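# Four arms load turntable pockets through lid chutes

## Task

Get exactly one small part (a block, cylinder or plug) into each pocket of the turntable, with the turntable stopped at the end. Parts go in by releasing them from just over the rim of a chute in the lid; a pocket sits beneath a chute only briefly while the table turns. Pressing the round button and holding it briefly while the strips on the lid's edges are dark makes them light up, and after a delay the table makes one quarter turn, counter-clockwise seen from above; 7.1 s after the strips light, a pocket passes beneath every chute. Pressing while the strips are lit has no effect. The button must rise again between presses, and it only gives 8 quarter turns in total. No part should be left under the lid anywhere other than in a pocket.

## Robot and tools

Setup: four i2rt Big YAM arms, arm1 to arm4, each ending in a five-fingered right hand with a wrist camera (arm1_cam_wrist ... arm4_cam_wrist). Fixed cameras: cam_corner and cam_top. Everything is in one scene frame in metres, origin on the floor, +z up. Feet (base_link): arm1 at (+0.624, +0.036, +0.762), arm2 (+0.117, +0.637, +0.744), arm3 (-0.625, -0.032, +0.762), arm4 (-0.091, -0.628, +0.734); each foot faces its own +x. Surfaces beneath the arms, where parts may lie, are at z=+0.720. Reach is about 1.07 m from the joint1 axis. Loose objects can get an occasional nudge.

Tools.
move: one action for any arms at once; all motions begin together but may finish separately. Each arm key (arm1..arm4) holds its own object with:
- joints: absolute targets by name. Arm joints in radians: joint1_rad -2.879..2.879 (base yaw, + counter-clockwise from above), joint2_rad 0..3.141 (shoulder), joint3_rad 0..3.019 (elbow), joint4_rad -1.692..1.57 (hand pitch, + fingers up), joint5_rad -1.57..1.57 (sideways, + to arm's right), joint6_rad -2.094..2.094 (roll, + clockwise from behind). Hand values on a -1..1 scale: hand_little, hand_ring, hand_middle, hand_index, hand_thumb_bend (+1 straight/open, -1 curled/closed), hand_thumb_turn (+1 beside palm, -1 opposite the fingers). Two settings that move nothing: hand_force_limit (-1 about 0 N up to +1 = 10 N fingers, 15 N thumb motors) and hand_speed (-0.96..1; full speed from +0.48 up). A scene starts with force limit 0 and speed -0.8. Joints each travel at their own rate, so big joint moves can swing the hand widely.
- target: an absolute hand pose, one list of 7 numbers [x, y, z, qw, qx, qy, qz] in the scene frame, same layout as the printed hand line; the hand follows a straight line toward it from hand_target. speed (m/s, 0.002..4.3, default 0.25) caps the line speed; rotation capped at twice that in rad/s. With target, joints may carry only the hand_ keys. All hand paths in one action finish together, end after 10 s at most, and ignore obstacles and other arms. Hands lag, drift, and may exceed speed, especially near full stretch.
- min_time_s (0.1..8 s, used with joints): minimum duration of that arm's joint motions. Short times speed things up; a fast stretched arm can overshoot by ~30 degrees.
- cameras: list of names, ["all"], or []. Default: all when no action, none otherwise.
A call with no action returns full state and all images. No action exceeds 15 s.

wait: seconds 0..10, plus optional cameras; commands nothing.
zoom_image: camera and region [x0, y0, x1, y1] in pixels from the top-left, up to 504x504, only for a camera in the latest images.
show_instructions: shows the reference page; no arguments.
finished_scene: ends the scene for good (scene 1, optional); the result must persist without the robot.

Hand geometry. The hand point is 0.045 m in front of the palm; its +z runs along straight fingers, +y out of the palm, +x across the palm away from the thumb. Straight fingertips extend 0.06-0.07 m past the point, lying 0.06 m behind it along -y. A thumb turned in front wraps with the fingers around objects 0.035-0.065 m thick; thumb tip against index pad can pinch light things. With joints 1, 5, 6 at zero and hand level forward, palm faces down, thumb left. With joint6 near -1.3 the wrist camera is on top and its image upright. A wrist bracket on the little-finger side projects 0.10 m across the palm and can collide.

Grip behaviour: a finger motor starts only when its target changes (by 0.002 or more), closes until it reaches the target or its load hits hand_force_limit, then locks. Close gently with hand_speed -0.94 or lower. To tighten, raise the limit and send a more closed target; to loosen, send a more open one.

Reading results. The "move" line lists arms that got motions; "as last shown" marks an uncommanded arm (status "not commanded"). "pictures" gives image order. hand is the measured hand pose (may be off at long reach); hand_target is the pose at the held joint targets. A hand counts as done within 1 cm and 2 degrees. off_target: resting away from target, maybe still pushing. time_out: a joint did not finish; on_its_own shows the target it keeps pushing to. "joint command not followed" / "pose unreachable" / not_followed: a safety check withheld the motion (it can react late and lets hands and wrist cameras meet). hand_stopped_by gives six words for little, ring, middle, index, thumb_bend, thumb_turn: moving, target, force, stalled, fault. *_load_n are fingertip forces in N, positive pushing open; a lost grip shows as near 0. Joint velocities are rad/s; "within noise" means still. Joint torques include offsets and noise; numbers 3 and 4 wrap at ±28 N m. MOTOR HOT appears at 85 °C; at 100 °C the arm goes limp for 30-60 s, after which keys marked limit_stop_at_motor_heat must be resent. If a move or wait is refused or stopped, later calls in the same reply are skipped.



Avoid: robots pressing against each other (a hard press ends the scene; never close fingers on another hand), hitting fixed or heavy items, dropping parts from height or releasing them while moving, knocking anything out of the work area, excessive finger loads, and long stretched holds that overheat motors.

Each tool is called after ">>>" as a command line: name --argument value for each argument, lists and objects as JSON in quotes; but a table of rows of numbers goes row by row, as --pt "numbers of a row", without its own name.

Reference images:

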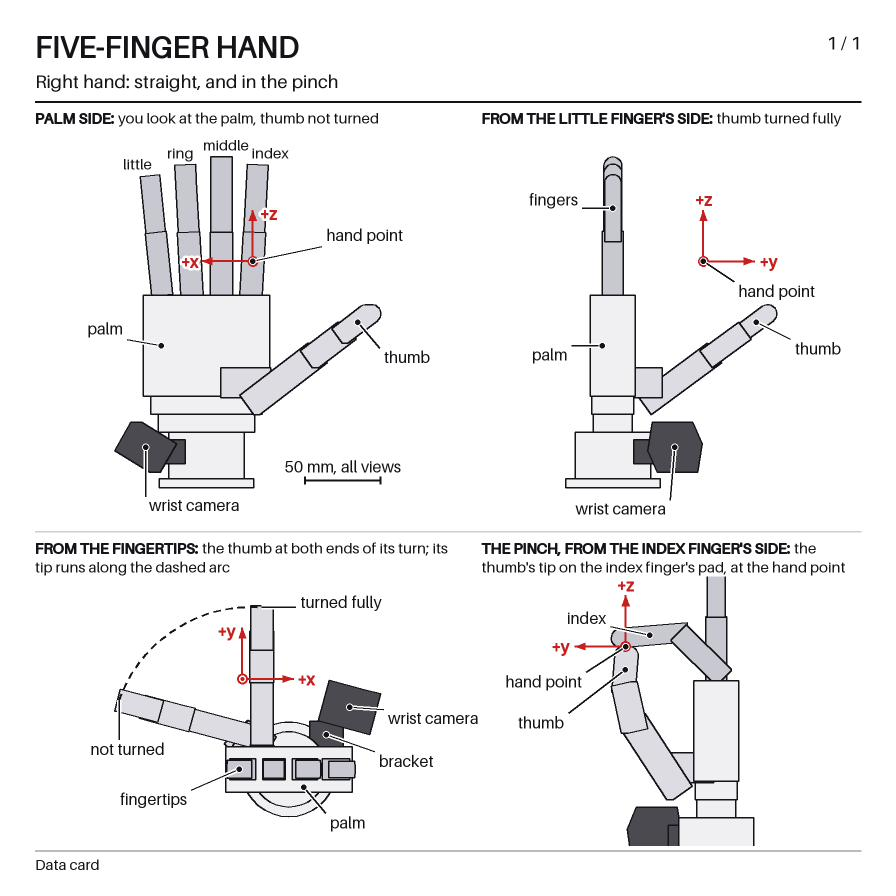

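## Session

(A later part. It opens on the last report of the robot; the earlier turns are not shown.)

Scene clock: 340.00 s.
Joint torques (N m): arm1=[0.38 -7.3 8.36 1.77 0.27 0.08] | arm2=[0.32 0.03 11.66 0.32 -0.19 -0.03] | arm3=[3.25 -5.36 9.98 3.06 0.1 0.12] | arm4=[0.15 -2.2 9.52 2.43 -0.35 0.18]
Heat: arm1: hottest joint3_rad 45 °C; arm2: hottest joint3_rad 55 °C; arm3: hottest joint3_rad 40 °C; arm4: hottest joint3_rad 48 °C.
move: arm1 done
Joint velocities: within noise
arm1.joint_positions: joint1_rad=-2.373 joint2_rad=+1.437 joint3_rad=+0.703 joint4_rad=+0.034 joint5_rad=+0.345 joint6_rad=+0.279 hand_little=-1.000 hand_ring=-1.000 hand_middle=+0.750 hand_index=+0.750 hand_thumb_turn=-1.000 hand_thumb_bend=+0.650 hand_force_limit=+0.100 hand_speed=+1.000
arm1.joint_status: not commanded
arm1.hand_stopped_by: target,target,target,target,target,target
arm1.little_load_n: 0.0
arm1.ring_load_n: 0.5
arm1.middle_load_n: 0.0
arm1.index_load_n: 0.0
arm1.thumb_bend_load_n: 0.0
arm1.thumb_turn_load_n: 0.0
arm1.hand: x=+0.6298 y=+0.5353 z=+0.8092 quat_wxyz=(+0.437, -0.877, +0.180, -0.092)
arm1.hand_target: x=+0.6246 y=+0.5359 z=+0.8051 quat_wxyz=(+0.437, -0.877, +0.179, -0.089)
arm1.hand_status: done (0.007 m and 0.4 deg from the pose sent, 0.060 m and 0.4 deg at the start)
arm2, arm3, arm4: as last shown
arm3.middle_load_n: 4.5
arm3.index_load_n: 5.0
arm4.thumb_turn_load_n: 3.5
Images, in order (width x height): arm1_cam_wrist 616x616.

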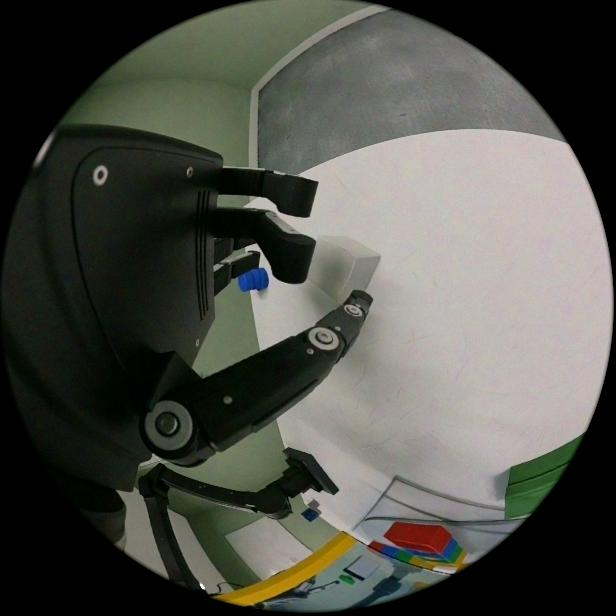

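>>> move --arm1 '{"target":[0.6220,0.5425,0.775,0.4372,-0.8770,0.1785,-0.0890],"speed":0.08}'

>>> move --arm1 '{"target":[0.6220,0.5425,0.7495,0.4372,-0.8770,0.1785,-0.0890],"speed":0.06}' --cameras '["arm1_cam_wrist"]'

Scene clock: 341.70 s.
Joint torques (N m): arm1=[0.21 -7.88 7.62 1.7 0.25 0.09] | arm2=[0.44 0.26 11.71 0.34 -0.18 -0.01] | arm3=[3.14 -5.54 9.98 3.06 0.09 0.1] | arm4=[0.15 -2.2 9.52 2.43 -0.35 0.18]
Heat: arm1: hottest joint3_rad 45 °C; arm2: hottest joint3_rad 55 °C; arm3: hottest joint3_rad 40 °C; arm4: hottest joint3_rad 48 °C.
move: arm1 done
Joint velocities: within noise
arm1.joint_positions: joint1_rad=-2.368 joint2_rad=+1.526 joint3_rad=+0.692 joint4_rad=+0.132 joint5_rad=+0.349 joint6_rad=+0.283 hand_little=-1.000 hand_ring=-1.000 hand_middle=+0.750 hand_index=+0.750 hand_thumb_turn=-1.000 hand_thumb_bend=+0.650 hand_force_limit=+0.100 hand_speed=+1.000
arm1.joint_status: not commanded
arm1.hand_stopped_by: target,target,target,target,target,target
arm1.little_load_n: 0.0
arm1.ring_load_n: 0.0
arm1.middle_load_n: 0.0
arm1.index_load_n: 0.0
arm1.thumb_bend_load_n: 0.0
arm1.thumb_turn_load_n: 0.5
arm1.hand: x=+0.6278 y=+0.5424 z=+0.7789 quat_wxyz=(+0.436, -0.877, +0.180, -0.092)
arm1.hand_target: x=+0.6221 y=+0.5423 z=+0.7750 quat_wxyz=(+0.437, -0.877, +0.178, -0.089)
arm1.hand_status: done (0.007 m and 0.4 deg from the pose sent, 0.036 m and 0.4 deg at the start)
arm2, arm3, arm4: as last shown
arm3.thumb_bend_load_n: 10.0
pictures: none

Scene clock: 342.80 s.
Joint torques (N m): arm1=[0.38 -8.18 6.97 1.73 0.25 0.09] | arm2=[0.09 0.15 11.7 0.35 -0.19 -0.04] | arm3=[2.96 -5.66 9.99 3.07 0.1 0.12] | arm4=[0.15 -2.2 9.52 2.43 -0.35 0.18]
Heat: arm1: hottest joint3_rad 45 °C; arm2: hottest joint3_rad 55 °C; arm3: hottest joint3_rad 40 °C; arm4: hottest joint3_rad 48 °C.
move: arm1 done
Joint velocities: within noise
arm1.joint_positions: joint1_rad=-2.368 joint2_rad=+1.593 joint3_rad=+0.674 joint4_rad=+0.219 joint5_rad=+0.350 joint6_rad=+0.283 hand_little=-1.000 hand_ring=-1.000 hand_middle=+0.750 hand_index=+0.750 hand_thumb_turn=-1.000 hand_thumb_bend=+0.650 hand_force_limit=+0.100 hand_speed=+1.000
arm1.joint_status: not commanded
arm1.hand_stopped_by: target,target,target,target,target,target
arm1.little_load_n: 0.0
arm1.ring_load_n: -0.5
arm1.middle_load_n: 0.0
arm1.index_load_n: 0.0
arm1.thumb_bend_load_n: 0.0
arm1.thumb_turn_load_n: 0.0
arm1.hand: x=+0.6280 y=+0.5430 z=+0.7541 quat_wxyz=(+0.437, -0.876, +0.180, -0.092)
arm1.hand_target: x=+0.6221 y=+0.5424 z=+0.7495 quat_wxyz=(+0.437, -0.877, +0.178, -0.089)
arm1.hand_status: done (0.008 m and 0.4 deg from the pose sent, 0.030 m and 0.4 deg at the start)
arm2, arm3, arm4: as last shown
arm3.middle_load_n: 4.0
arm3.thumb_bend_load_n: 9.5
arm3.thumb_turn_load_n: 3.5
arm4.ring_load_n: 8.0
arm4.thumb_turn_load_n: 4.0
Images, in order (width x height): arm1_cam_wrist 616x616.

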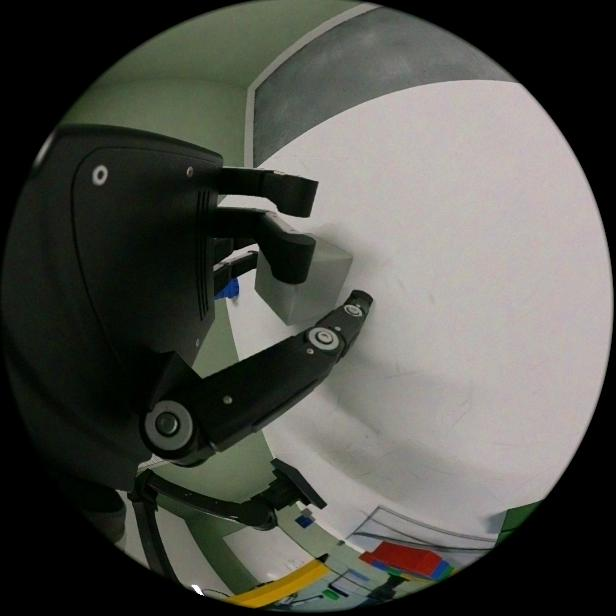

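>>> move --arm1 '{"joints":{"hand_index":0.3,"hand_middle":0.3,"hand_thumb_bend":-0.15,"hand_force_limit":0.1,"hand_speed":-0.85}}' --cameras '["arm1_cam_wrist"]'

>>> zoom_image --camera "arm1_cam_wrist" --region '[230, 210, 390, 370]'

Scene clock: 346.43 s.
Joint torques (N m): arm1=[0.38 -8 7.02 1.39 0.17 0.07] | arm2=[0.5 -0.15 11.67 0.31 -0.21 -0.03] | arm3=[3.08 -5.54 9.98 3.02 0.1 0.12] | arm4=[0.21 -2.2 9.51 2.43 -0.35 0.18]
Heat: arm1: hottest joint3_rad 45 °C; arm2: hottest joint3_rad 56 °C; arm3: hottest joint3_rad 40 °C; arm4: hottest joint3_rad 48 °C.
move: arm1 off_target
Joint velocities: within noise
arm1.joint_positions: joint1_rad=-2.367 joint2_rad=+1.593 joint3_rad=+0.674 joint4_rad=+0.228 joint5_rad=+0.353 joint6_rad=+0.284 hand_little=-1.000 hand_ring=-1.000 hand_middle=+0.301 hand_index=+0.300 hand_thumb_turn=-1.000 hand_thumb_bend=+0.168 hand_force_limit=+0.100 hand_speed=-0.850
arm1.joint_status: hand_thumb_bend off_target (ended at +0.168, target -0.150); the others done
arm1.hand_stopped_by: target,target,target,target,force,target
arm1.little_load_n: 0.0
arm1.ring_load_n: 0.0
arm1.middle_load_n: 3.0
arm1.index_load_n: 3.5
arm1.thumb_bend_load_n: 8.0
arm1.thumb_turn_load_n: 0.0
arm1.hand: x=+0.6283 y=+0.5450 z=+0.7558 quat_wxyz=(+0.441, -0.874, +0.181, -0.092)
arm1.hand_target: x=+0.6221 y=+0.5423 z=+0.7495 quat_wxyz=(+0.437, -0.877, +0.178, -0.089)
arm1.hand_status: not commanded
arm2.joint_positions: joint1_rad=-0.700 joint2_rad=+0.800 joint3_rad=+0.937 joint4_rad=-1.393 joint5_rad=-0.100 joint6_rad=-0.330 hand_little=+1.000 hand_ring=-1.000 hand_middle=+0.200 hand_index=+0.150 hand_thumb_turn=-1.000 hand_thumb_bend=+0.150 hand_force_limit=-0.400 hand_speed=+0.000
arm2.joint_status: not commanded
arm2.hand_stopped_by: target,target,target,target,target,target
arm2.little_load_n: 0.0
arm2.ring_load_n: 0.0
arm2.middle_load_n: 0.0
arm2.index_load_n: 0.5
arm2.thumb_bend_load_n: 0.0
arm2.thumb_turn_load_n: 0.0
arm2.hand: x=+0.1439 y=+0.4307 z=+0.9702 quat_wxyz=(-0.032, +0.173, -0.971, +0.159)
arm2.hand_target: x=+0.1440 y=+0.4233 z=+0.9847 quat_wxyz=(-0.030, +0.171, -0.970, +0.171)
arm2.hand_status: not commanded
arm3.joint_positions: joint1_rad=-0.794 joint2_rad=+1.181 joint3_rad=+0.820 joint4_rad=-0.306 joint5_rad=-0.004 joint6_rad=-0.007 hand_little=-1.000 hand_ring=-0.007 hand_middle=+0.186 hand_index=+0.074 hand_thumb_turn=-1.000 hand_thumb_bend=+0.183 hand_force_limit=+0.100 hand_speed=-0.500
arm3.joint_status: not commanded
arm3.hand_stopped_by: target,force,force,force,force,target
arm3.little_load_n: 0.0
arm3.ring_load_n: 7.0
arm3.middle_load_n: 4.5
arm3.index_load_n: 5.0
arm3.thumb_bend_load_n: 9.5
arm3.thumb_turn_load_n: 3.5
arm3.hand: x=-0.1577 y=+0.0219 z=+0.9257 quat_wxyz=(-0.318, +0.653, -0.615, +0.308)
arm3.hand_target: x=-0.1532 y=+0.0279 z=+0.9240 quat_wxyz=(-0.324, +0.650, -0.615, +0.307)
arm3.hand_status: not commanded
arm4.joint_positions: joint1_rad=-1.270 joint2_rad=+0.629 joint3_rad=+0.644 joint4_rad=-0.758 joint5_rad=-0.434 joint6_rad=-0.370 hand_little=-1.000 hand_ring=+0.273 hand_middle=+0.346 hand_index=+0.380 hand_thumb_turn=-1.000 hand_thumb_bend=+0.094 hand_force_limit=-0.400 hand_speed=-0.500
arm4.joint_status: not commanded
arm4.hand_stopped_by: target,force,force,force,force,target
arm4.little_load_n: 0.0
arm4.ring_load_n: 8.5
arm4.middle_load_n: 1.0
arm4.index_load_n: 1.0
arm4.thumb_bend_load_n: 9.0
arm4.thumb_turn_load_n: 4.0
arm4.hand: x=-0.0347 y=-0.3454 z=+0.9310 quat_wxyz=(-0.439, +0.898, +0.026, -0.012)
arm4.hand_target: x=-0.0350 y=-0.3411 z=+0.9321 quat_wxyz=(-0.446, +0.895, +0.025, -0.013)
arm4.hand_status: not commanded
Images, in order (width x height): arm1_cam_wrist 616x616.

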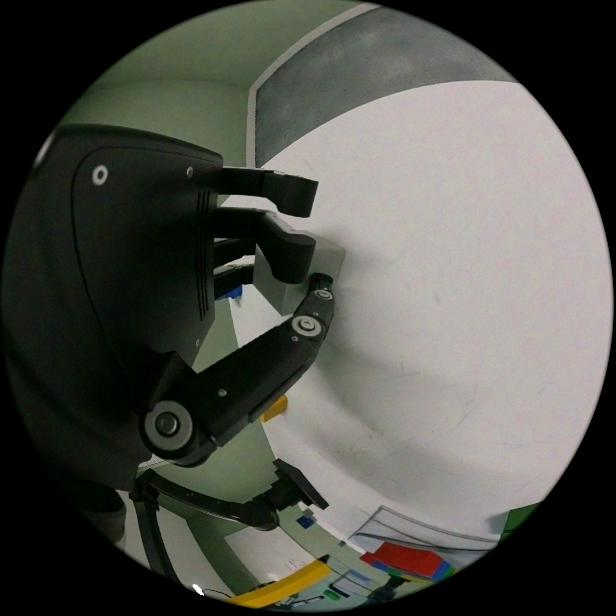

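Scaled by 3.150 from the camera's image (finer frame: 880x880).

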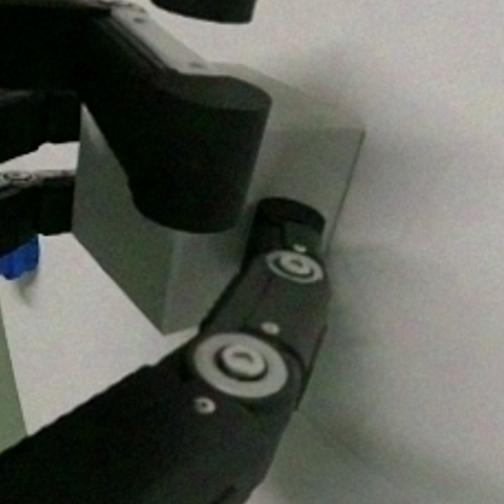

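>>> move --arm1 '{"target":[0.618,0.532,0.800,0.4372,-0.8770,0.1785,-0.0890],"speed":0.08}' --cameras '["arm1_cam_wrist"]'

>>> move --arm1 '{"target":[0.53,0.32,0.99,0.4424,-0.8873,-0.1168,0.0582],"speed":0.2}'

>>> move --arm1 '{"target":[0.25,0.03,1.02,-0.3069,0.6155,0.6497,-0.3239],"speed":0.25}'

>>> move --arm1 '{"target":[0.1790,0.0045,0.956,-0.3069,0.6155,0.6497,-0.3239],"speed":0.12}'

>>> move --arm1 '{"target":[0.1785,0.0045,0.9385,-0.3069,0.6155,0.6497,-0.3239],"speed":0.08}' --cameras '["arm1_cam_wrist","cam_top","cam_corner"]'

>>> zoom_image --camera "cam_top" --region '[515, 220, 565, 265]'

>>> zoom_image --camera "arm1_cam_wrist" --region '[240, 190, 420, 340]'

Scene clock: 348.47 s.
Joint torques (N m): arm1=[0.38 -8.12 9.32 1.07 0.27 0.07] | arm2=[0.09 0.26 11.64 0.36 -0.19 -0.03] | arm3=[2.9 -5.48 9.92 3.07 0.1 0.1] | arm4=[0.21 -2.2 9.52 2.43 -0.35 0.18]
Heat: arm1: hottest joint3_rad 45 °C; arm2: hottest joint3_rad 56 °C; arm3: hottest joint3_rad 40 °C; arm4: hottest joint3_rad 48 °C.
move: arm1 done
Joint velocities: within noise
arm1.joint_positions: joint1_rad=-2.356 joint2_rad=+1.452 joint3_rad=+0.674 joint4_rad=+0.067 joint5_rad=+0.358 joint6_rad=+0.291 hand_little=-1.000 hand_ring=-1.000 hand_middle=+0.301 hand_index=+0.300 hand_thumb_turn=-1.000 hand_thumb_bend=+0.168 hand_force_limit=+0.100 hand_speed=-0.850
arm1.joint_status: not commanded
arm1.hand_stopped_by: target,target,target,target,force,target
arm1.little_load_n: 0.0
arm1.ring_load_n: 0.0
arm1.middle_load_n: 3.5
arm1.index_load_n: 3.5
arm1.thumb_bend_load_n: 8.0
arm1.thumb_turn_load_n: 0.0
arm1.hand: x=+0.6240 y=+0.5273 z=+0.7946 quat_wxyz=(+0.433, -0.878, +0.180, -0.093)
arm1.hand_target: x=+0.6180 y=+0.5319 z=+0.7999 quat_wxyz=(+0.437, -0.877, +0.179, -0.089)
arm1.hand_status: done (0.009 m and 0.7 deg from the pose sent, 0.047 m and 0.8 deg at the start)
arm2, arm3, arm4: as last shown
arm2.index_load_n: 0.0
arm3.thumb_turn_load_n: 3.0
arm4.middle_load_n: 1.5
arm4.index_load_n: 0.5
Images, in order (width x height): arm1_cam_wrist 616x616.

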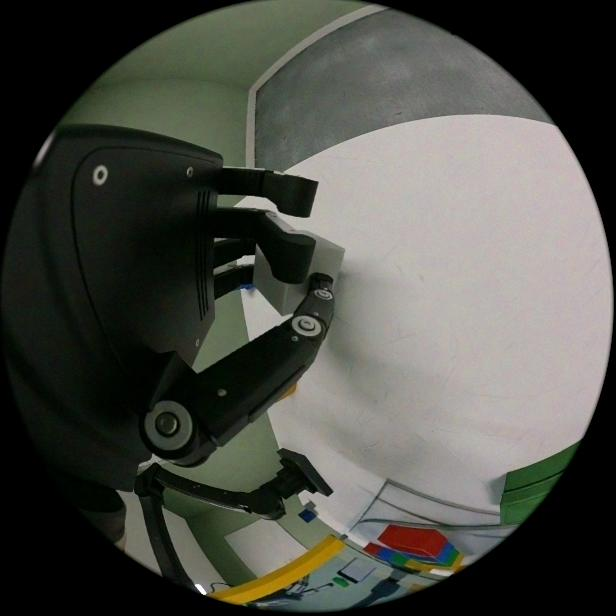

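Scene clock: 351.00 s.
Joint torques (N m): arm1=[0.32 0.09 15.01 1.07 -0.11 -0.03] | arm2=[0.44 0.09 11.7 0.25 -0.18 -0.03] | arm3=[3.02 -5.77 9.89 3.06 0.1 0.11] | arm4=[0.21 -2.26 9.51 2.43 -0.35 0.18]
Heat: arm1: hottest joint3_rad 45 °C; arm2: hottest joint3_rad 56 °C; arm3: hottest joint3_rad 40 °C; arm4: hottest joint3_rad 48 °C.
move: arm1 off_target
Joint velocities: within noise
arm1.joint_positions: joint1_rad=-2.243 joint2_rad=+0.578 joint3_rad=+0.648 joint4_rad=-0.754 joint5_rad=-0.073 joint6_rad=-0.040 hand_little=-1.000 hand_ring=-1.000 hand_middle=+0.301 hand_index=+0.300 hand_thumb_turn=-1.000 hand_thumb_bend=+0.168 hand_force_limit=+0.100 hand_speed=-0.850
arm1.joint_status: not commanded
arm1.hand_stopped_by: target,target,target,target,force,target
arm1.little_load_n: 0.0
arm1.ring_load_n: 0.0
arm1.middle_load_n: 3.0
arm1.index_load_n: 3.5
arm1.thumb_bend_load_n: 8.0
arm1.thumb_turn_load_n: 0.0
arm1.hand: x=+0.5340 y=+0.3147 z=+0.9678 quat_wxyz=(+0.427, -0.896, -0.109, +0.056)
arm1.hand_target: x=+0.5302 y=+0.3196 z=+0.9897 quat_wxyz=(+0.442, -0.887, -0.117, +0.058)
arm1.hand_status: off_target (0.023 m and 2.2 deg from the pose sent, 0.300 m and 38.3 deg at the start)
arm2, arm3, arm4: as last shown
arm3.index_load_n: 4.5
arm3.thumb_turn_load_n: 3.5
arm4.middle_load_n: 1.0
pictures: none

Scene clock: 354.43 s.
Joint torques (N m): arm1=[0.15 -2.43 15.5 1.74 -0.11 -0.06] | arm2=[0.38 0.26 11.66 0.31 -0.18 -0.04] | arm3=[2.84 -5.42 9.99 3.04 0.08 0.12] | arm4=[0.21 -2.2 9.51 2.43 -0.35 0.18]
Heat: arm1: hottest joint3_rad 46 °C; arm2: hottest joint3_rad 56 °C; arm3: hottest joint3_rad 40 °C; arm4: hottest joint3_rad 48 °C.
move: arm1 off_target
Joint velocities: within noise
arm1.joint_positions: joint1_rad=-0.969 joint2_rad=+0.819 joint3_rad=+0.814 joint4_rad=-0.699 joint5_rad=-0.144 joint6_rad=-0.098 hand_little=-1.000 hand_ring=-1.000 hand_middle=+0.301 hand_index=+0.300 hand_thumb_turn=-1.000 hand_thumb_bend=+0.168 hand_force_limit=+0.100 hand_speed=-0.850
arm1.joint_status: not commanded
arm1.hand_stopped_by: target,target,target,target,force,target
arm1.little_load_n: 0.0
arm1.ring_load_n: 0.0
arm1.middle_load_n: 3.5
arm1.index_load_n: 3.5
arm1.thumb_bend_load_n: 8.0
arm1.thumb_turn_load_n: 0.0
arm1.hand: x=+0.2646 y=+0.0309 z=+0.9928 quat_wxyz=(+0.286, -0.631, -0.652, +0.308)
arm1.hand_target: x=+0.2514 y=+0.0300 z=+1.0201 quat_wxyz=(+0.307, -0.616, -0.650, +0.324)
arm1.hand_status: off_target (0.031 m and 3.5 deg from the pose sent, 0.406 m and 79.1 deg at the start)
arm2, arm3, arm4: as last shown
arm3.ring_load_n: 6.5
arm3.middle_load_n: 4.0
arm3.index_load_n: 5.0
arm4.index_load_n: 1.0
pictures: none

Scene clock: 355.97 s.
Joint torques (N m): arm1=[0.26 -4.89 11.81 1.8 0.05 0.1] | arm2=[0.26 -0.09 11.7 0.31 -0.18 -0.03] | arm3=[3.25 -5.3 9.91 3.02 0.09 0.11] | arm4=[0.21 -2.2 9.51 2.43 -0.35 0.18]
Heat: arm1: hottest joint3_rad 46 °C; arm2: hottest joint3_rad 56 °C; arm3: hottest joint3_rad 40 °C; arm4: hottest joint3_rad 48 °C.
move: arm1 done
Joint velocities: within noise
arm1.joint_positions: joint1_rad=-0.865 joint2_rad=+1.052 joint3_rad=+0.814 joint4_rad=-0.422 joint5_rad=-0.063 joint6_rad=-0.049 hand_little=-1.000 hand_ring=-1.000 hand_middle=+0.301 hand_index=+0.300 hand_thumb_turn=-1.000 hand_thumb_bend=+0.168 hand_force_limit=+0.100 hand_speed=-0.850
arm1.joint_status: not commanded
arm1.hand_stopped_by: target,target,target,target,force,target
arm1.little_load_n: 0.0
arm1.ring_load_n: 0.0
arm1.middle_load_n: 3.5
arm1.index_load_n: 3.5
arm1.thumb_bend_load_n: 8.0
arm1.thumb_turn_load_n: 0.0
arm1.hand: x=+0.1853 y=+0.0087 z=+0.9494 quat_wxyz=(+0.302, -0.619, -0.652, +0.316)
arm1.hand_target: x=+0.1792 y=+0.0044 z=+0.9562 quat_wxyz=(+0.307, -0.615, -0.650, +0.324)
arm1.hand_status: done (0.010 m and 1.2 deg from the pose sent, 0.097 m and 3.5 deg at the start)
arm2, arm3, arm4: as last shown
arm2.ring_load_n: 0.5
arm3.ring_load_n: 7.0
arm3.middle_load_n: 4.5
pictures: none

Scene clock: 356.97 s.
Joint torques (N m): arm1=[0.26 -4.54 10.54 1.78 0.04 0.07] | arm2=[0.26 0.09 11.67 0.27 -0.19 -0.03] | arm3=[2.84 -5.42 9.95 2.96 0.09 0.11] | arm4=[0.21 -2.2 9.51 2.43 -0.35 0.18]
Heat: arm1: hottest joint3_rad 46 °C; arm2: hottest joint3_rad 57 °C; arm3: hottest joint3_rad 40 °C; arm4: hottest joint3_rad 48 °C.
move: arm1 done
Joint velocities: within noise
arm1.joint_positions: joint1_rad=-0.865 joint2_rad=+1.063 joint3_rad=+0.791 joint4_rad=-0.369 joint5_rad=-0.062 joint6_rad=-0.049 hand_little=-1.000 hand_ring=-1.000 hand_middle=+0.301 hand_index=+0.300 hand_thumb_turn=-1.000 hand_thumb_bend=+0.168 hand_force_limit=+0.100 hand_speed=-0.850
arm1.joint_status: not commanded
arm1.hand_stopped_by: target,target,target,target,force,target
arm1.little_load_n: 0.0
arm1.ring_load_n: 0.0
arm1.middle_load_n: 3.5
arm1.index_load_n: 3.5
arm1.thumb_bend_load_n: 8.0
arm1.thumb_turn_load_n: 0.0
arm1.hand: x=+0.1807 y=+0.0089 z=+0.9415 quat_wxyz=(+0.308, -0.616, -0.650, +0.321)
arm1.hand_target: x=+0.1787 y=+0.0045 z=+0.9385 quat_wxyz=(+0.307, -0.615, -0.650, +0.324)
arm1.hand_status: done (0.006 m and 0.4 deg from the pose sent, 0.013 m and 1.2 deg at the start)
arm2, arm3, arm4: as last shown
arm2.ring_load_n: 0.0
arm3.little_load_n: 0.5
arm3.middle_load_n: 4.0
arm3.thumb_turn_load_n: 3.0
arm4.little_load_n: 0.5
pictures: arm1_cam_wrist, cam_corner, cam_top
Images, in order (width x height): arm1_cam_wrist 616x616, cam_corner 896x504, cam_top 896x504.

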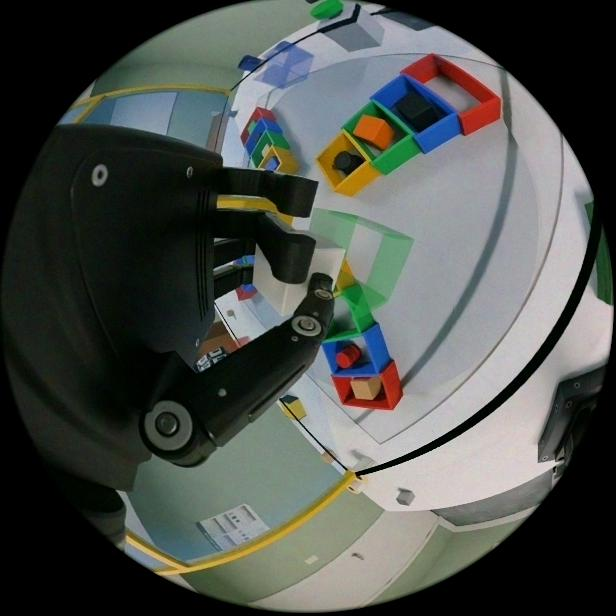

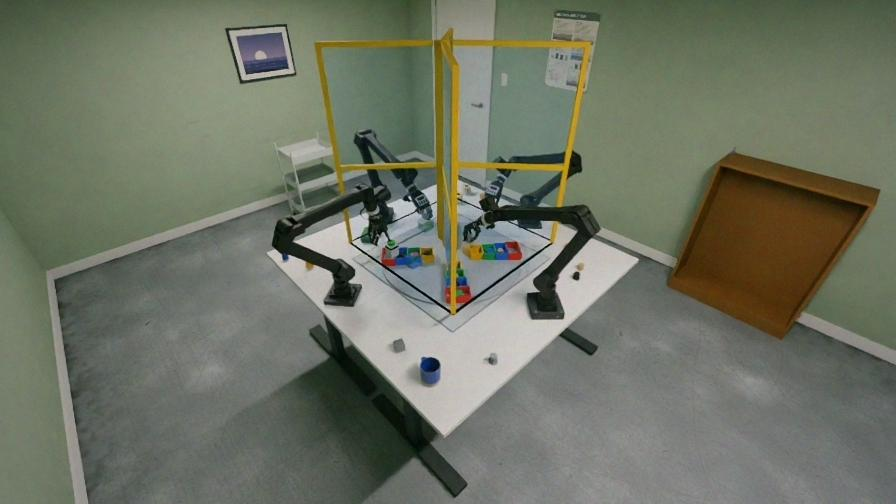

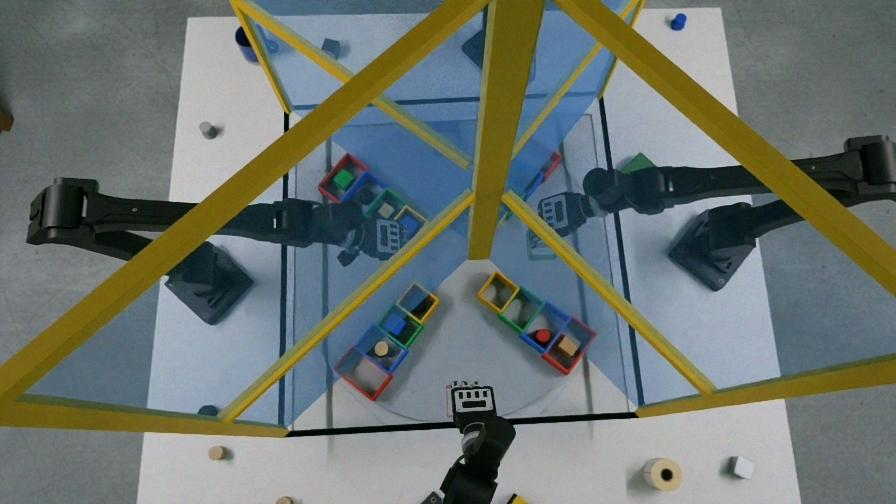

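Scaled by 10.080 from the camera's image (finer frame: 1280x720).

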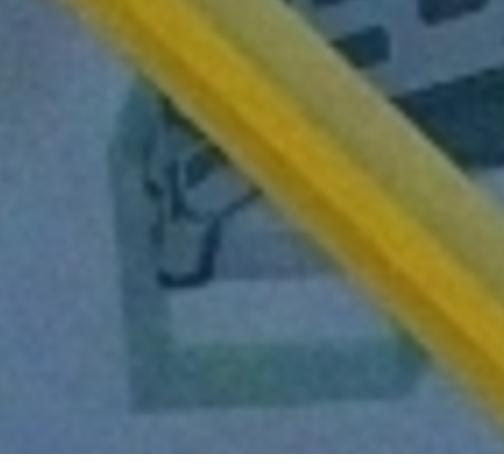

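Scaled by 2.800 from the camera's image (finer frame: 880x880).

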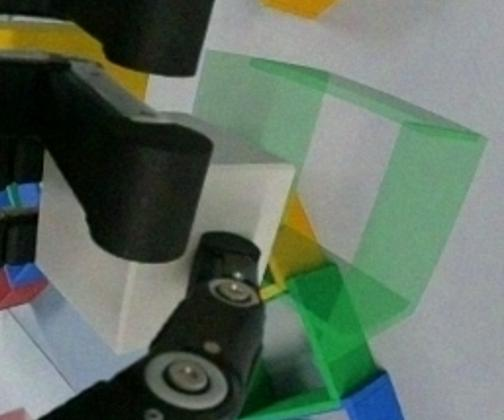

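>>> move --arm1 '{"target":[0.1755,0.0003,0.9325,-0.3069,0.6155,0.6497,-0.3239],"speed":0.08}' --cameras '["arm1_cam_wrist","cam_top"]'

>>> zoom_image --camera "cam_top" --region '[515, 220, 565, 265]'

>>> zoom_image --camera "arm1_cam_wrist" --region '[240, 190, 420, 340]'

Scene clock: 358.73 s.
Joint torques (N m): arm1=[0.32 -4.72 10.4 1.78 0.06 0.07] | arm2=[0.38 -0.03 11.77 0.23 -0.2 -0.02] | arm3=[2.9 -5.48 9.99 3.06 0.11 0.14] | arm4=[0.21 -2.2 9.51 2.43 -0.35 0.18]
Heat: arm1: hottest joint3_rad 46 °C; arm2: hottest joint3_rad 57 °C; arm3: hottest joint3_rad 40 °C; arm4: hottest joint3_rad 48 °C.
move: arm1 done
Joint velocities: within noise
arm1.joint_positions: joint1_rad=-0.853 joint2_rad=+1.076 joint3_rad=+0.785 joint4_rad=-0.348 joint5_rad=-0.052 joint6_rad=-0.041 hand_little=-1.000 hand_ring=-1.000 hand_middle=+0.301 hand_index=+0.300 hand_thumb_turn=-1.000 hand_thumb_bend=+0.168 hand_force_limit=+0.100 hand_speed=-0.850
arm1.joint_status: not commanded
arm1.hand_stopped_by: target,target,target,target,force,target
arm1.little_load_n: 0.0
arm1.ring_load_n: 0.5
arm1.middle_load_n: 3.5
arm1.index_load_n: 3.5
arm1.thumb_bend_load_n: 8.0
arm1.thumb_turn_load_n: 0.0
arm1.hand: x=+0.1772 y=+0.0053 z=+0.9367 quat_wxyz=(+0.309, -0.616, -0.649, +0.322)
arm1.hand_target: x=+0.1757 y=+0.0003 z=+0.9326 quat_wxyz=(+0.307, -0.615, -0.650, +0.324)
arm1.hand_status: done (0.007 m and 0.4 deg from the pose sent, 0.014 m and 0.4 deg at the start)
arm2, arm3, arm4: as last shown
arm3.little_load_n: 0.0
arm4.little_load_n: 0.0
Images, in order (width x height): arm1_cam_wrist 616x616, cam_top 896x504.

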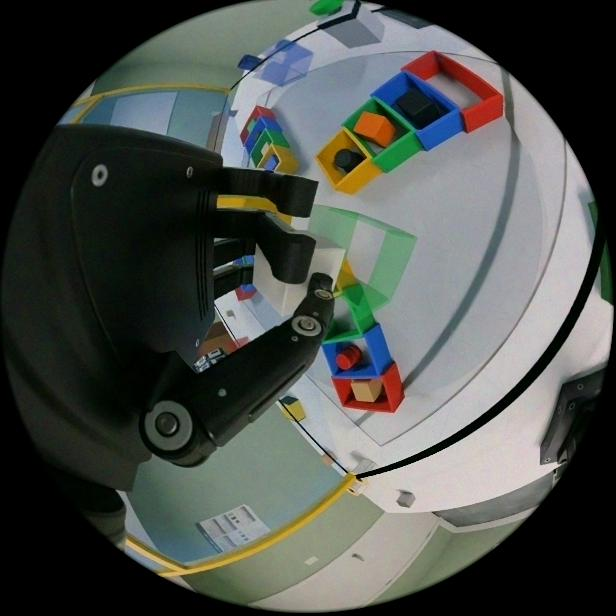

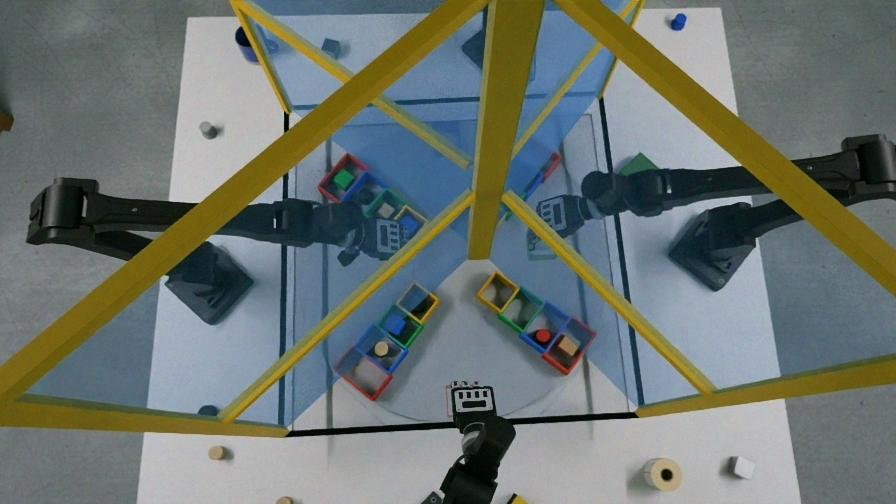

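Scaled by 10.080 from the camera's image (finer frame: 1280x720).

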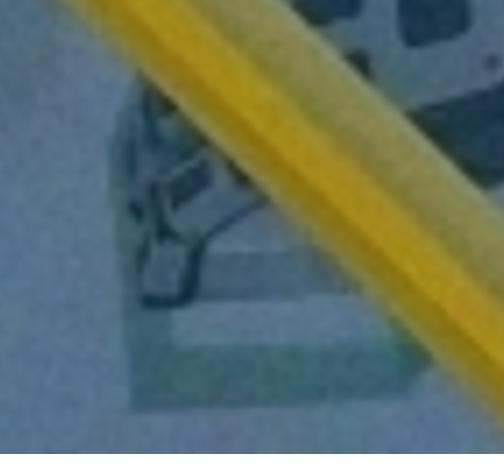

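Scaled by 2.800 from the camera's image (finer frame: 880x880).

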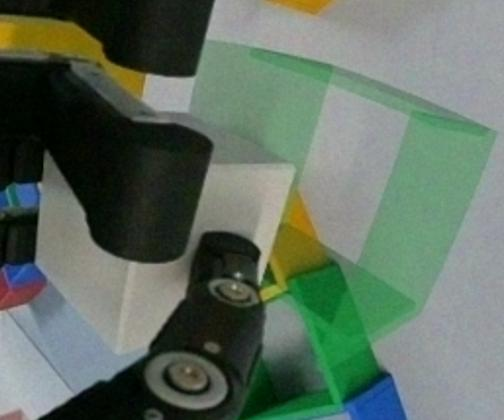

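>>> move --arm1 '{"target":[0.1785,0.0003,0.9300,-0.3069,0.6155,0.6497,-0.3239],"speed":0.08}' --cameras '["arm1_cam_wrist","cam_top"]'

>>> zoom_image --camera "cam_top" --region '[515, 220, 565, 265]'

>>> zoom_image --camera "arm1_cam_wrist" --region '[240, 190, 420, 340]'

Scene clock: 360.17 s.
Joint torques (N m): arm1=[0.26 -5.07 10.33 1.88 0.05 0.06] | arm2=[0.21 0.15 11.69 0.29 -0.18 -0.01] | arm3=[2.9 -5.19 10.03 3.08 0.1 0.12] | arm4=[0.15 -2.26 9.51 2.43 -0.35 0.18]
Heat: arm1: hottest joint3_rad 46 °C; arm2: hottest joint3_rad 57 °C; arm3: hottest joint3_rad 40 °C; arm4: hottest joint3_rad 48 °C.
move: arm1 done
Joint velocities: within noise
arm1.joint_positions: joint1_rad=-0.853 joint2_rad=+1.076 joint3_rad=+0.774 joint4_rad=-0.343 joint5_rad=-0.052 joint6_rad=-0.041 hand_little=-1.000 hand_ring=-1.000 hand_middle=+0.301 hand_index=+0.300 hand_thumb_turn=-1.000 hand_thumb_bend=+0.168 hand_force_limit=+0.100 hand_speed=-0.850
arm1.joint_status: not commanded
arm1.hand_stopped_by: target,target,target,target,force,target
arm1.little_load_n: 0.0
arm1.ring_load_n: 0.0
arm1.middle_load_n: 3.0
arm1.index_load_n: 3.5
arm1.thumb_bend_load_n: 8.0
arm1.thumb_turn_load_n: 0.0
arm1.hand: x=+0.1798 y=+0.0053 z=+0.9316 quat_wxyz=(+0.307, -0.617, -0.650, +0.320)
arm1.hand_target: x=+0.1786 y=+0.0003 z=+0.9301 quat_wxyz=(+0.307, -0.615, -0.650, +0.324)
arm1.hand_status: done (0.005 m and 0.5 deg from the pose sent, 0.008 m and 0.4 deg at the start)
arm2, arm3, arm4: as last shown
arm3.thumb_bend_load_n: 10.0
arm3.thumb_turn_load_n: 3.5
arm4.ring_load_n: 8.0
Images, in order (width x height): arm1_cam_wrist 616x616, cam_top 896x504.

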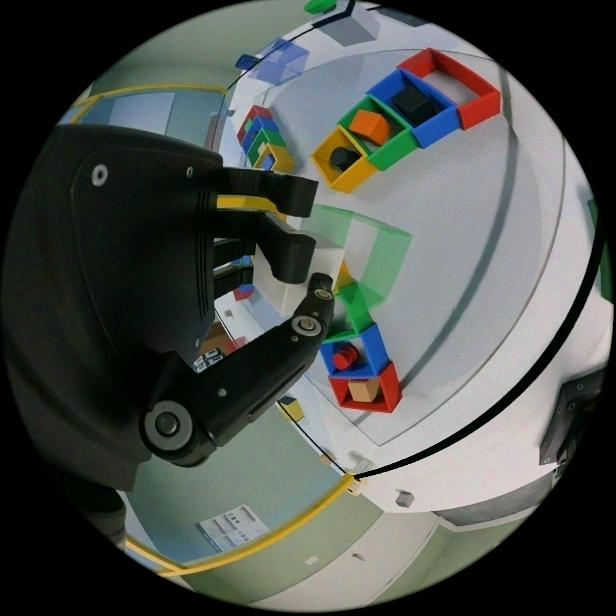

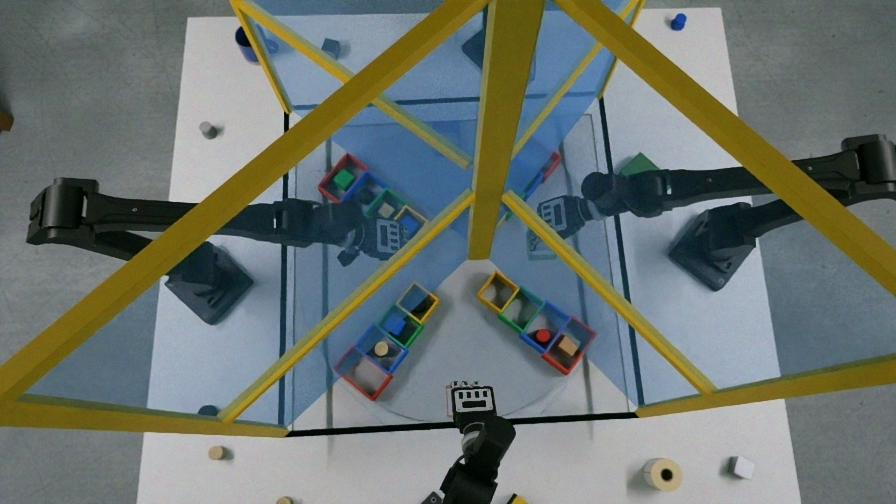

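Scaled by 10.080 from the camera's image (finer frame: 1280x720).

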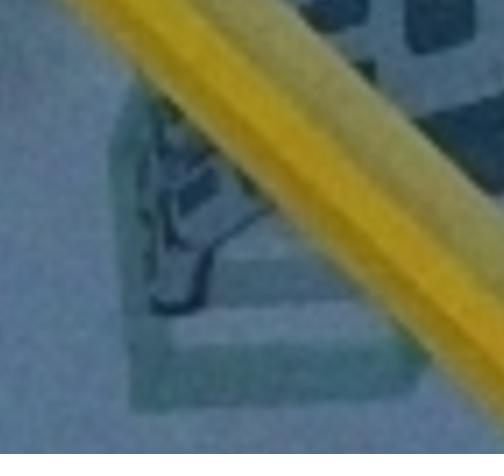

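Scaled by 2.800 from the camera's image (finer frame: 880x880).

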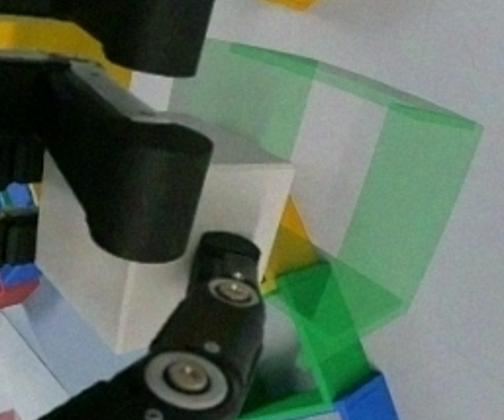

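>>> move --arm2 '{"target":[0.145,0.420,0.966,-0.0302,0.1710,-0.9699,0.1710],"speed":0.08}' --cameras '["arm4_cam_wrist"]'

>>> move --arm2 '{"target":[0.144,0.422,0.943,-0.0302,0.1710,-0.9699,0.1710],"speed":0.08}' --cameras '["cam_corner"]'

Scene clock: 361.47 s.
Joint torques (N m): arm1=[0.38 -5.19 10.33 1.81 0.04 0.08] | arm2=[0.91 0.32 7.91 1.06 -0.15 0] | arm3=[2.9 -5.25 9.99 3.02 0.09 0.1] | arm4=[0.21 -2.2 9.51 2.43 -0.35 0.18]
Heat: arm1: hottest joint3_rad 46 °C; arm2: hottest joint3_rad 57 °C; arm3: hottest joint3_rad 40 °C; arm4: hottest joint3_rad 48 °C.
move: arm2 done
Joint velocities: within noise
arm1: as last shown
arm1.middle_load_n: 3.5
arm2.joint_positions: joint1_rad=-0.700 joint2_rad=+0.800 joint3_rad=+0.937 joint4_rad=-1.361 joint5_rad=-0.100 joint6_rad=-0.330 hand_little=+1.000 hand_ring=-1.000 hand_middle=+0.200 hand_index=+0.150 hand_thumb_turn=-1.000 hand_thumb_bend=+0.150 hand_force_limit=-0.400 hand_speed=+0.000
arm2.joint_status: not commanded
arm2.hand_stopped_by: target,target,target,target,target,target
arm2.little_load_n: 0.0
arm2.ring_load_n: 0.0
arm2.middle_load_n: 0.0
arm2.index_load_n: 0.0
arm2.thumb_bend_load_n: 0.0
arm2.thumb_turn_load_n: 0.0
arm2.hand: x=+0.1440 y=+0.4219 z=+0.9709 quat_wxyz=(-0.029, +0.173, -0.969, +0.175)
arm2.hand_target: x=+0.1449 y=+0.4200 z=+0.9661 quat_wxyz=(-0.030, +0.171, -0.970, +0.171)
arm2.hand_status: done (0.005 m and 0.5 deg from the pose sent, 0.012 m and 1.4 deg at the start)
arm3.joint_positions: joint1_rad=-0.794 joint2_rad=+1.181 joint3_rad=+0.820 joint4_rad=-0.306 joint5_rad=-0.004 joint6_rad=-0.007 hand_little=-1.000 hand_ring=-0.007 hand_middle=+0.186 hand_index=+0.074 hand_thumb_turn=-1.000 hand_thumb_bend=+0.183 hand_force_limit=+0.100 hand_speed=-0.500
arm3.joint_status: not commanded
arm3.hand_stopped_by: target,force,force,force,force,target
arm3.little_load_n: 0.0
arm3.ring_load_n: 7.0
arm3.middle_load_n: 4.0
arm3.index_load_n: 5.0
arm3.thumb_bend_load_n: 9.5
arm3.thumb_turn_load_n: 3.5
arm3.hand: x=-0.1577 y=+0.0219 z=+0.9257 quat_wxyz=(-0.318, +0.653, -0.615, +0.308)
arm3.hand_target: x=-0.1532 y=+0.0279 z=+0.9240 quat_wxyz=(-0.324, +0.650, -0.615, +0.307)
arm3.hand_status: not commanded
arm4.joint_positions: joint1_rad=-1.270 joint2_rad=+0.629 joint3_rad=+0.644 joint4_rad=-0.758 joint5_rad=-0.434 joint6_rad=-0.370 hand_little=-1.000 hand_ring=+0.273 hand_middle=+0.346 hand_index=+0.380 hand_thumb_turn=-1.000 hand_thumb_bend=+0.094 hand_force_limit=-0.400 hand_speed=-0.500
arm4.joint_status: not commanded
arm4.hand_stopped_by: target,force,force,force,force,target
arm4.little_load_n: 0.0
arm4.ring_load_n: 8.5
arm4.middle_load_n: 1.0
arm4.index_load_n: 1.0
arm4.thumb_bend_load_n: 9.0
arm4.thumb_turn_load_n: 3.5
arm4.hand: x=-0.0347 y=-0.3454 z=+0.9310 quat_wxyz=(-0.439, +0.898, +0.026, -0.012)
arm4.hand_target: x=-0.0350 y=-0.3411 z=+0.9321 quat_wxyz=(-0.446, +0.895, +0.025, -0.013)
arm4.hand_status: not commanded
Images, in order (width x height): arm4_cam_wrist 616x616.

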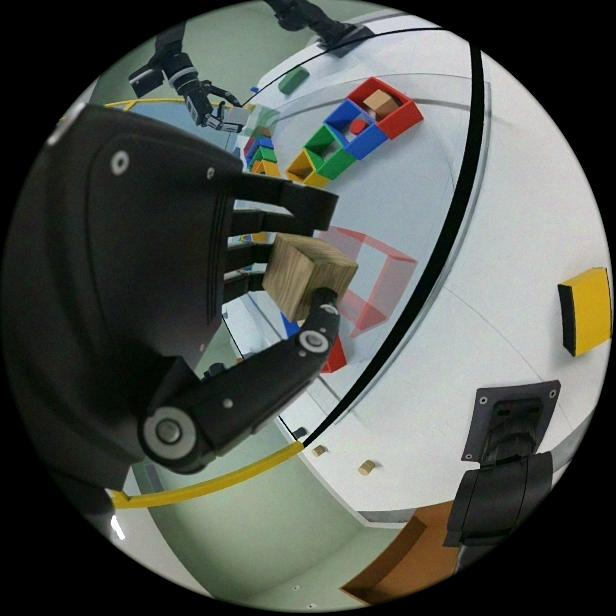

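Scene clock: 362.43 s.
Joint torques (N m): arm1=[0.21 -4.95 10.37 1.81 0.05 0.09] | arm2=[0.21 0.44 6.3 1.39 -0.23 -0.04] | arm3=[2.73 -5.42 9.89 3.02 0.09 0.1] | arm4=[0.21 -2.2 9.51 2.43 -0.35 0.18]
Heat: arm1: hottest joint3_rad 46 °C; arm2: hottest joint3_rad 56 °C; arm3: hottest joint3_rad 40 °C; arm4: hottest joint3_rad 48 °C.
move: arm2 off_target
Joint velocities: within noise
arm1, arm3, arm4: as last shown
arm1.little_load_n: 0.5
arm2.joint_positions: joint1_rad=-0.700 joint2_rad=+0.784 joint3_rad=+0.892 joint4_rad=-1.315 joint5_rad=-0.100 joint6_rad=-0.330 hand_little=+1.000 hand_ring=-1.000 hand_middle=+0.200 hand_index=+0.150 hand_thumb_turn=-1.000 hand_thumb_bend=+0.150 hand_force_limit=-0.400 hand_speed=+0.000
arm2.joint_status: not commanded
arm2.hand_stopped_by: target,target,target,target,target,target
arm2.little_load_n: -1.0
arm2.ring_load_n: 0.0
arm2.middle_load_n: 0.0
arm2.index_load_n: 0.0
arm2.thumb_bend_load_n: 0.0
arm2.thumb_turn_load_n: 0.0
arm2.hand: x=+0.1442 y=+0.4210 z=+0.9568 quat_wxyz=(-0.028, +0.173, -0.967, +0.183)
arm2.hand_target: x=+0.1439 y=+0.4225 z=+0.9433 quat_wxyz=(-0.030, +0.171, -0.970, +0.171)
arm2.hand_status: off_target (0.014 m and 1.5 deg from the pose sent, 0.028 m and 0.5 deg at the start)
arm3.thumb_turn_load_n: 3.0
arm4.thumb_turn_load_n: 4.0
Images, in order (width x height): cam_corner 896x504.

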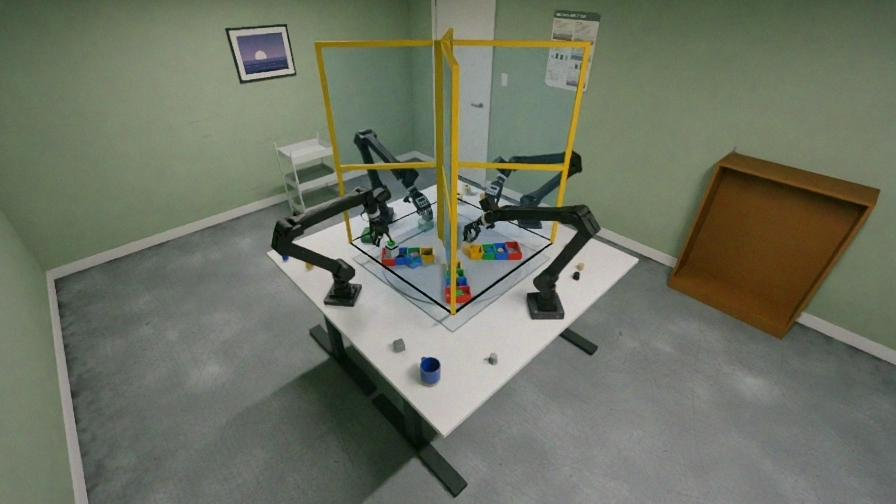

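>>> wait --seconds 0.1 --cameras '["cam_top","arm4_cam_wrist"]'

>>> zoom_image --camera "cam_top" --region '[435, 365, 495, 425]'

>>> zoom_image --camera "arm4_cam_wrist" --region '[250, 210, 430, 360]'

Scene clock: 362.87 s.
Joint torques (N m): arm1=[0.5 -5.13 10.37 1.84 0.06 0.07] | arm2=[-0.15 0.73 6.34 1.35 -0.24 -0.06] | arm3=[3.08 -5.6 9.94 3.07 0.1 0.12] | arm4=[0.21 -2.2 9.51 2.43 -0.35 0.18]
Heat: arm1: hottest joint3_rad 46 °C; arm2: hottest joint3_rad 56 °C; arm3: hottest joint3_rad 40 °C; arm4: hottest joint3_rad 48 °C.
Joint velocities: within noise
arm1.joint_positions: joint1_rad=-0.853 joint2_rad=+1.076 joint3_rad=+0.774 joint4_rad=-0.343 joint5_rad=-0.052 joint6_rad=-0.041 hand_little=-1.000 hand_ring=-1.000 hand_middle=+0.301 hand_index=+0.300 hand_thumb_turn=-1.000 hand_thumb_bend=+0.168 hand_force_limit=+0.100 hand_speed=-0.850
arm1.joint_status: not commanded
arm1.hand_stopped_by: target,target,target,target,force,target
arm1.little_load_n: 0.0
arm1.ring_load_n: 0.0
arm1.middle_load_n: 3.5
arm1.index_load_n: 3.5
arm1.thumb_bend_load_n: 8.0
arm1.thumb_turn_load_n: 0.0
arm1.hand: x=+0.1798 y=+0.0053 z=+0.9316 quat_wxyz=(+0.307, -0.617, -0.650, +0.320)
arm1.hand_target: x=+0.1786 y=+0.0003 z=+0.9301 quat_wxyz=(+0.307, -0.615, -0.650, +0.324)
arm1.hand_status: not commanded
arm2.joint_positions: joint1_rad=-0.700 joint2_rad=+0.784 joint3_rad=+0.892 joint4_rad=-1.315 joint5_rad=-0.100 joint6_rad=-0.330 hand_little=+1.000 hand_ring=-1.000 hand_middle=+0.200 hand_index=+0.150 hand_thumb_turn=-1.000 hand_thumb_bend=+0.150 hand_force_limit=-0.400 hand_speed=+0.000
arm2.joint_status: not commanded
arm2.hand_stopped_by: target,target,target,target,target,target
arm2.little_load_n: -1.0
arm2.ring_load_n: 0.0
arm2.middle_load_n: 0.0
arm2.index_load_n: 0.0
arm2.thumb_bend_load_n: 0.0
arm2.thumb_turn_load_n: 0.0
arm2.hand: x=+0.1442 y=+0.4210 z=+0.9568 quat_wxyz=(-0.028, +0.173, -0.967, +0.183)
arm2.hand_target: x=+0.1439 y=+0.4225 z=+0.9433 quat_wxyz=(-0.030, +0.171, -0.970, +0.171)
arm2.hand_status: off_target (0.014 m and 1.5 deg from the pose sent, 0.028 m and 0.5 deg at the start)
arm3.joint_positions: joint1_rad=-0.794 joint2_rad=+1.181 joint3_rad=+0.820 joint4_rad=-0.306 joint5_rad=-0.004 joint6_rad=-0.007 hand_little=-1.000 hand_ring=-0.007 hand_middle=+0.186 hand_index=+0.074 hand_thumb_turn=-1.000 hand_thumb_bend=+0.183 hand_force_limit=+0.100 hand_speed=-0.500
arm3.joint_status: not commanded
arm3.hand_stopped_by: target,force,force,force,force,target
arm3.little_load_n: 0.0
arm3.ring_load_n: 7.0
arm3.middle_load_n: 4.5
arm3.index_load_n: 5.0
arm3.thumb_bend_load_n: 9.5
arm3.thumb_turn_load_n: 3.0
arm3.hand: x=-0.1577 y=+0.0219 z=+0.9257 quat_wxyz=(-0.318, +0.653, -0.615, +0.308)
arm3.hand_target: x=-0.1532 y=+0.0279 z=+0.9240 quat_wxyz=(-0.324, +0.650, -0.615, +0.307)
arm3.hand_status: not commanded
arm4.joint_positions: joint1_rad=-1.270 joint2_rad=+0.629 joint3_rad=+0.644 joint4_rad=-0.758 joint5_rad=-0.434 joint6_rad=-0.370 hand_little=-1.000 hand_ring=+0.273 hand_middle=+0.346 hand_index=+0.380 hand_thumb_turn=-1.000 hand_thumb_bend=+0.094 hand_force_limit=-0.400 hand_speed=-0.500
arm4.joint_status: not commanded
arm4.hand_stopped_by: target,force,force,force,force,target
arm4.little_load_n: 0.0
arm4.ring_load_n: 8.5
arm4.middle_load_n: 1.0
arm4.index_load_n: 1.0
arm4.thumb_bend_load_n: 9.5
arm4.thumb_turn_load_n: 4.0
arm4.hand: x=-0.0347 y=-0.3454 z=+0.9310 quat_wxyz=(-0.439, +0.898, +0.026, -0.012)
arm4.hand_target: x=-0.0350 y=-0.3411 z=+0.9321 quat_wxyz=(-0.446, +0.895, +0.025, -0.013)
arm4.hand_status: not commanded
wait: 0.10 s; at rest from the start
pictures: arm4_cam_wrist, cam_top
Images, in order (width x height): arm4_cam_wrist 616x616, cam_top 896x504.

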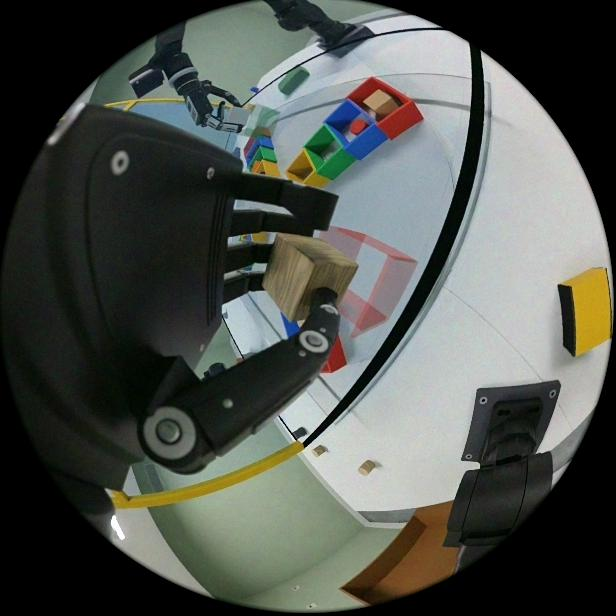

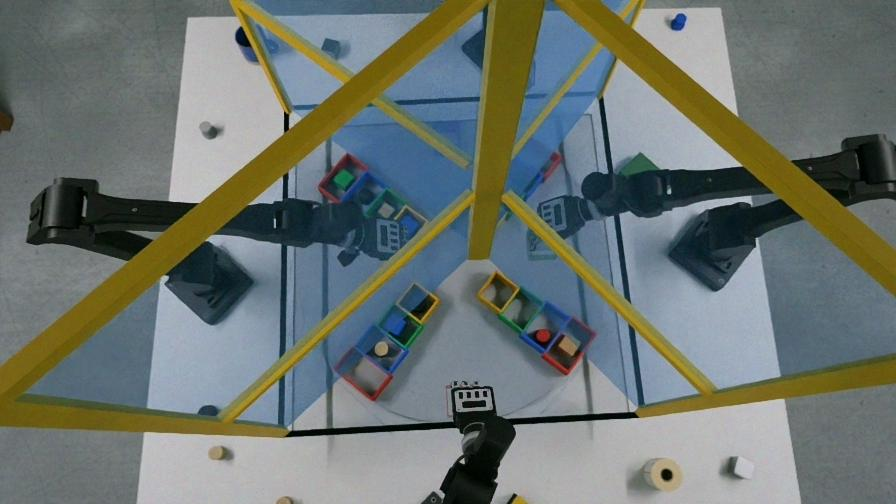

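Scaled by 8.400 from the camera's image (finer frame: 1280x720).

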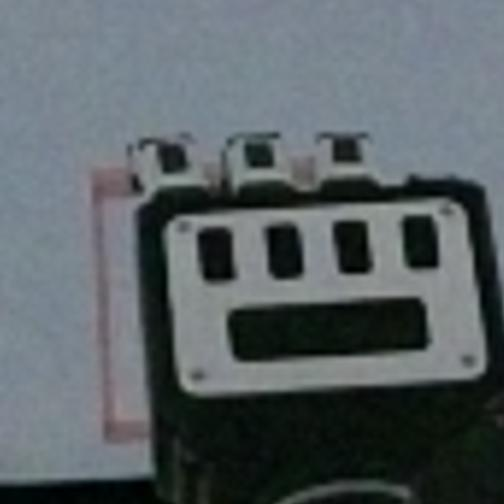

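Scaled by 2.800 from the camera's image (finer frame: 880x880).

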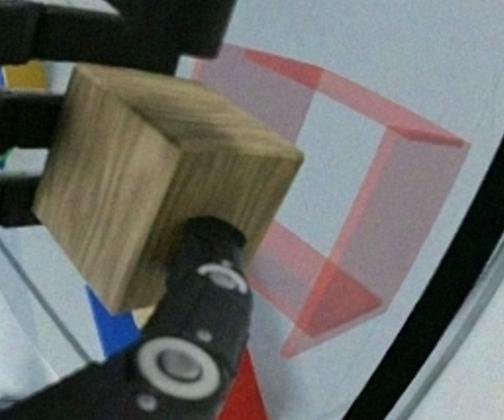

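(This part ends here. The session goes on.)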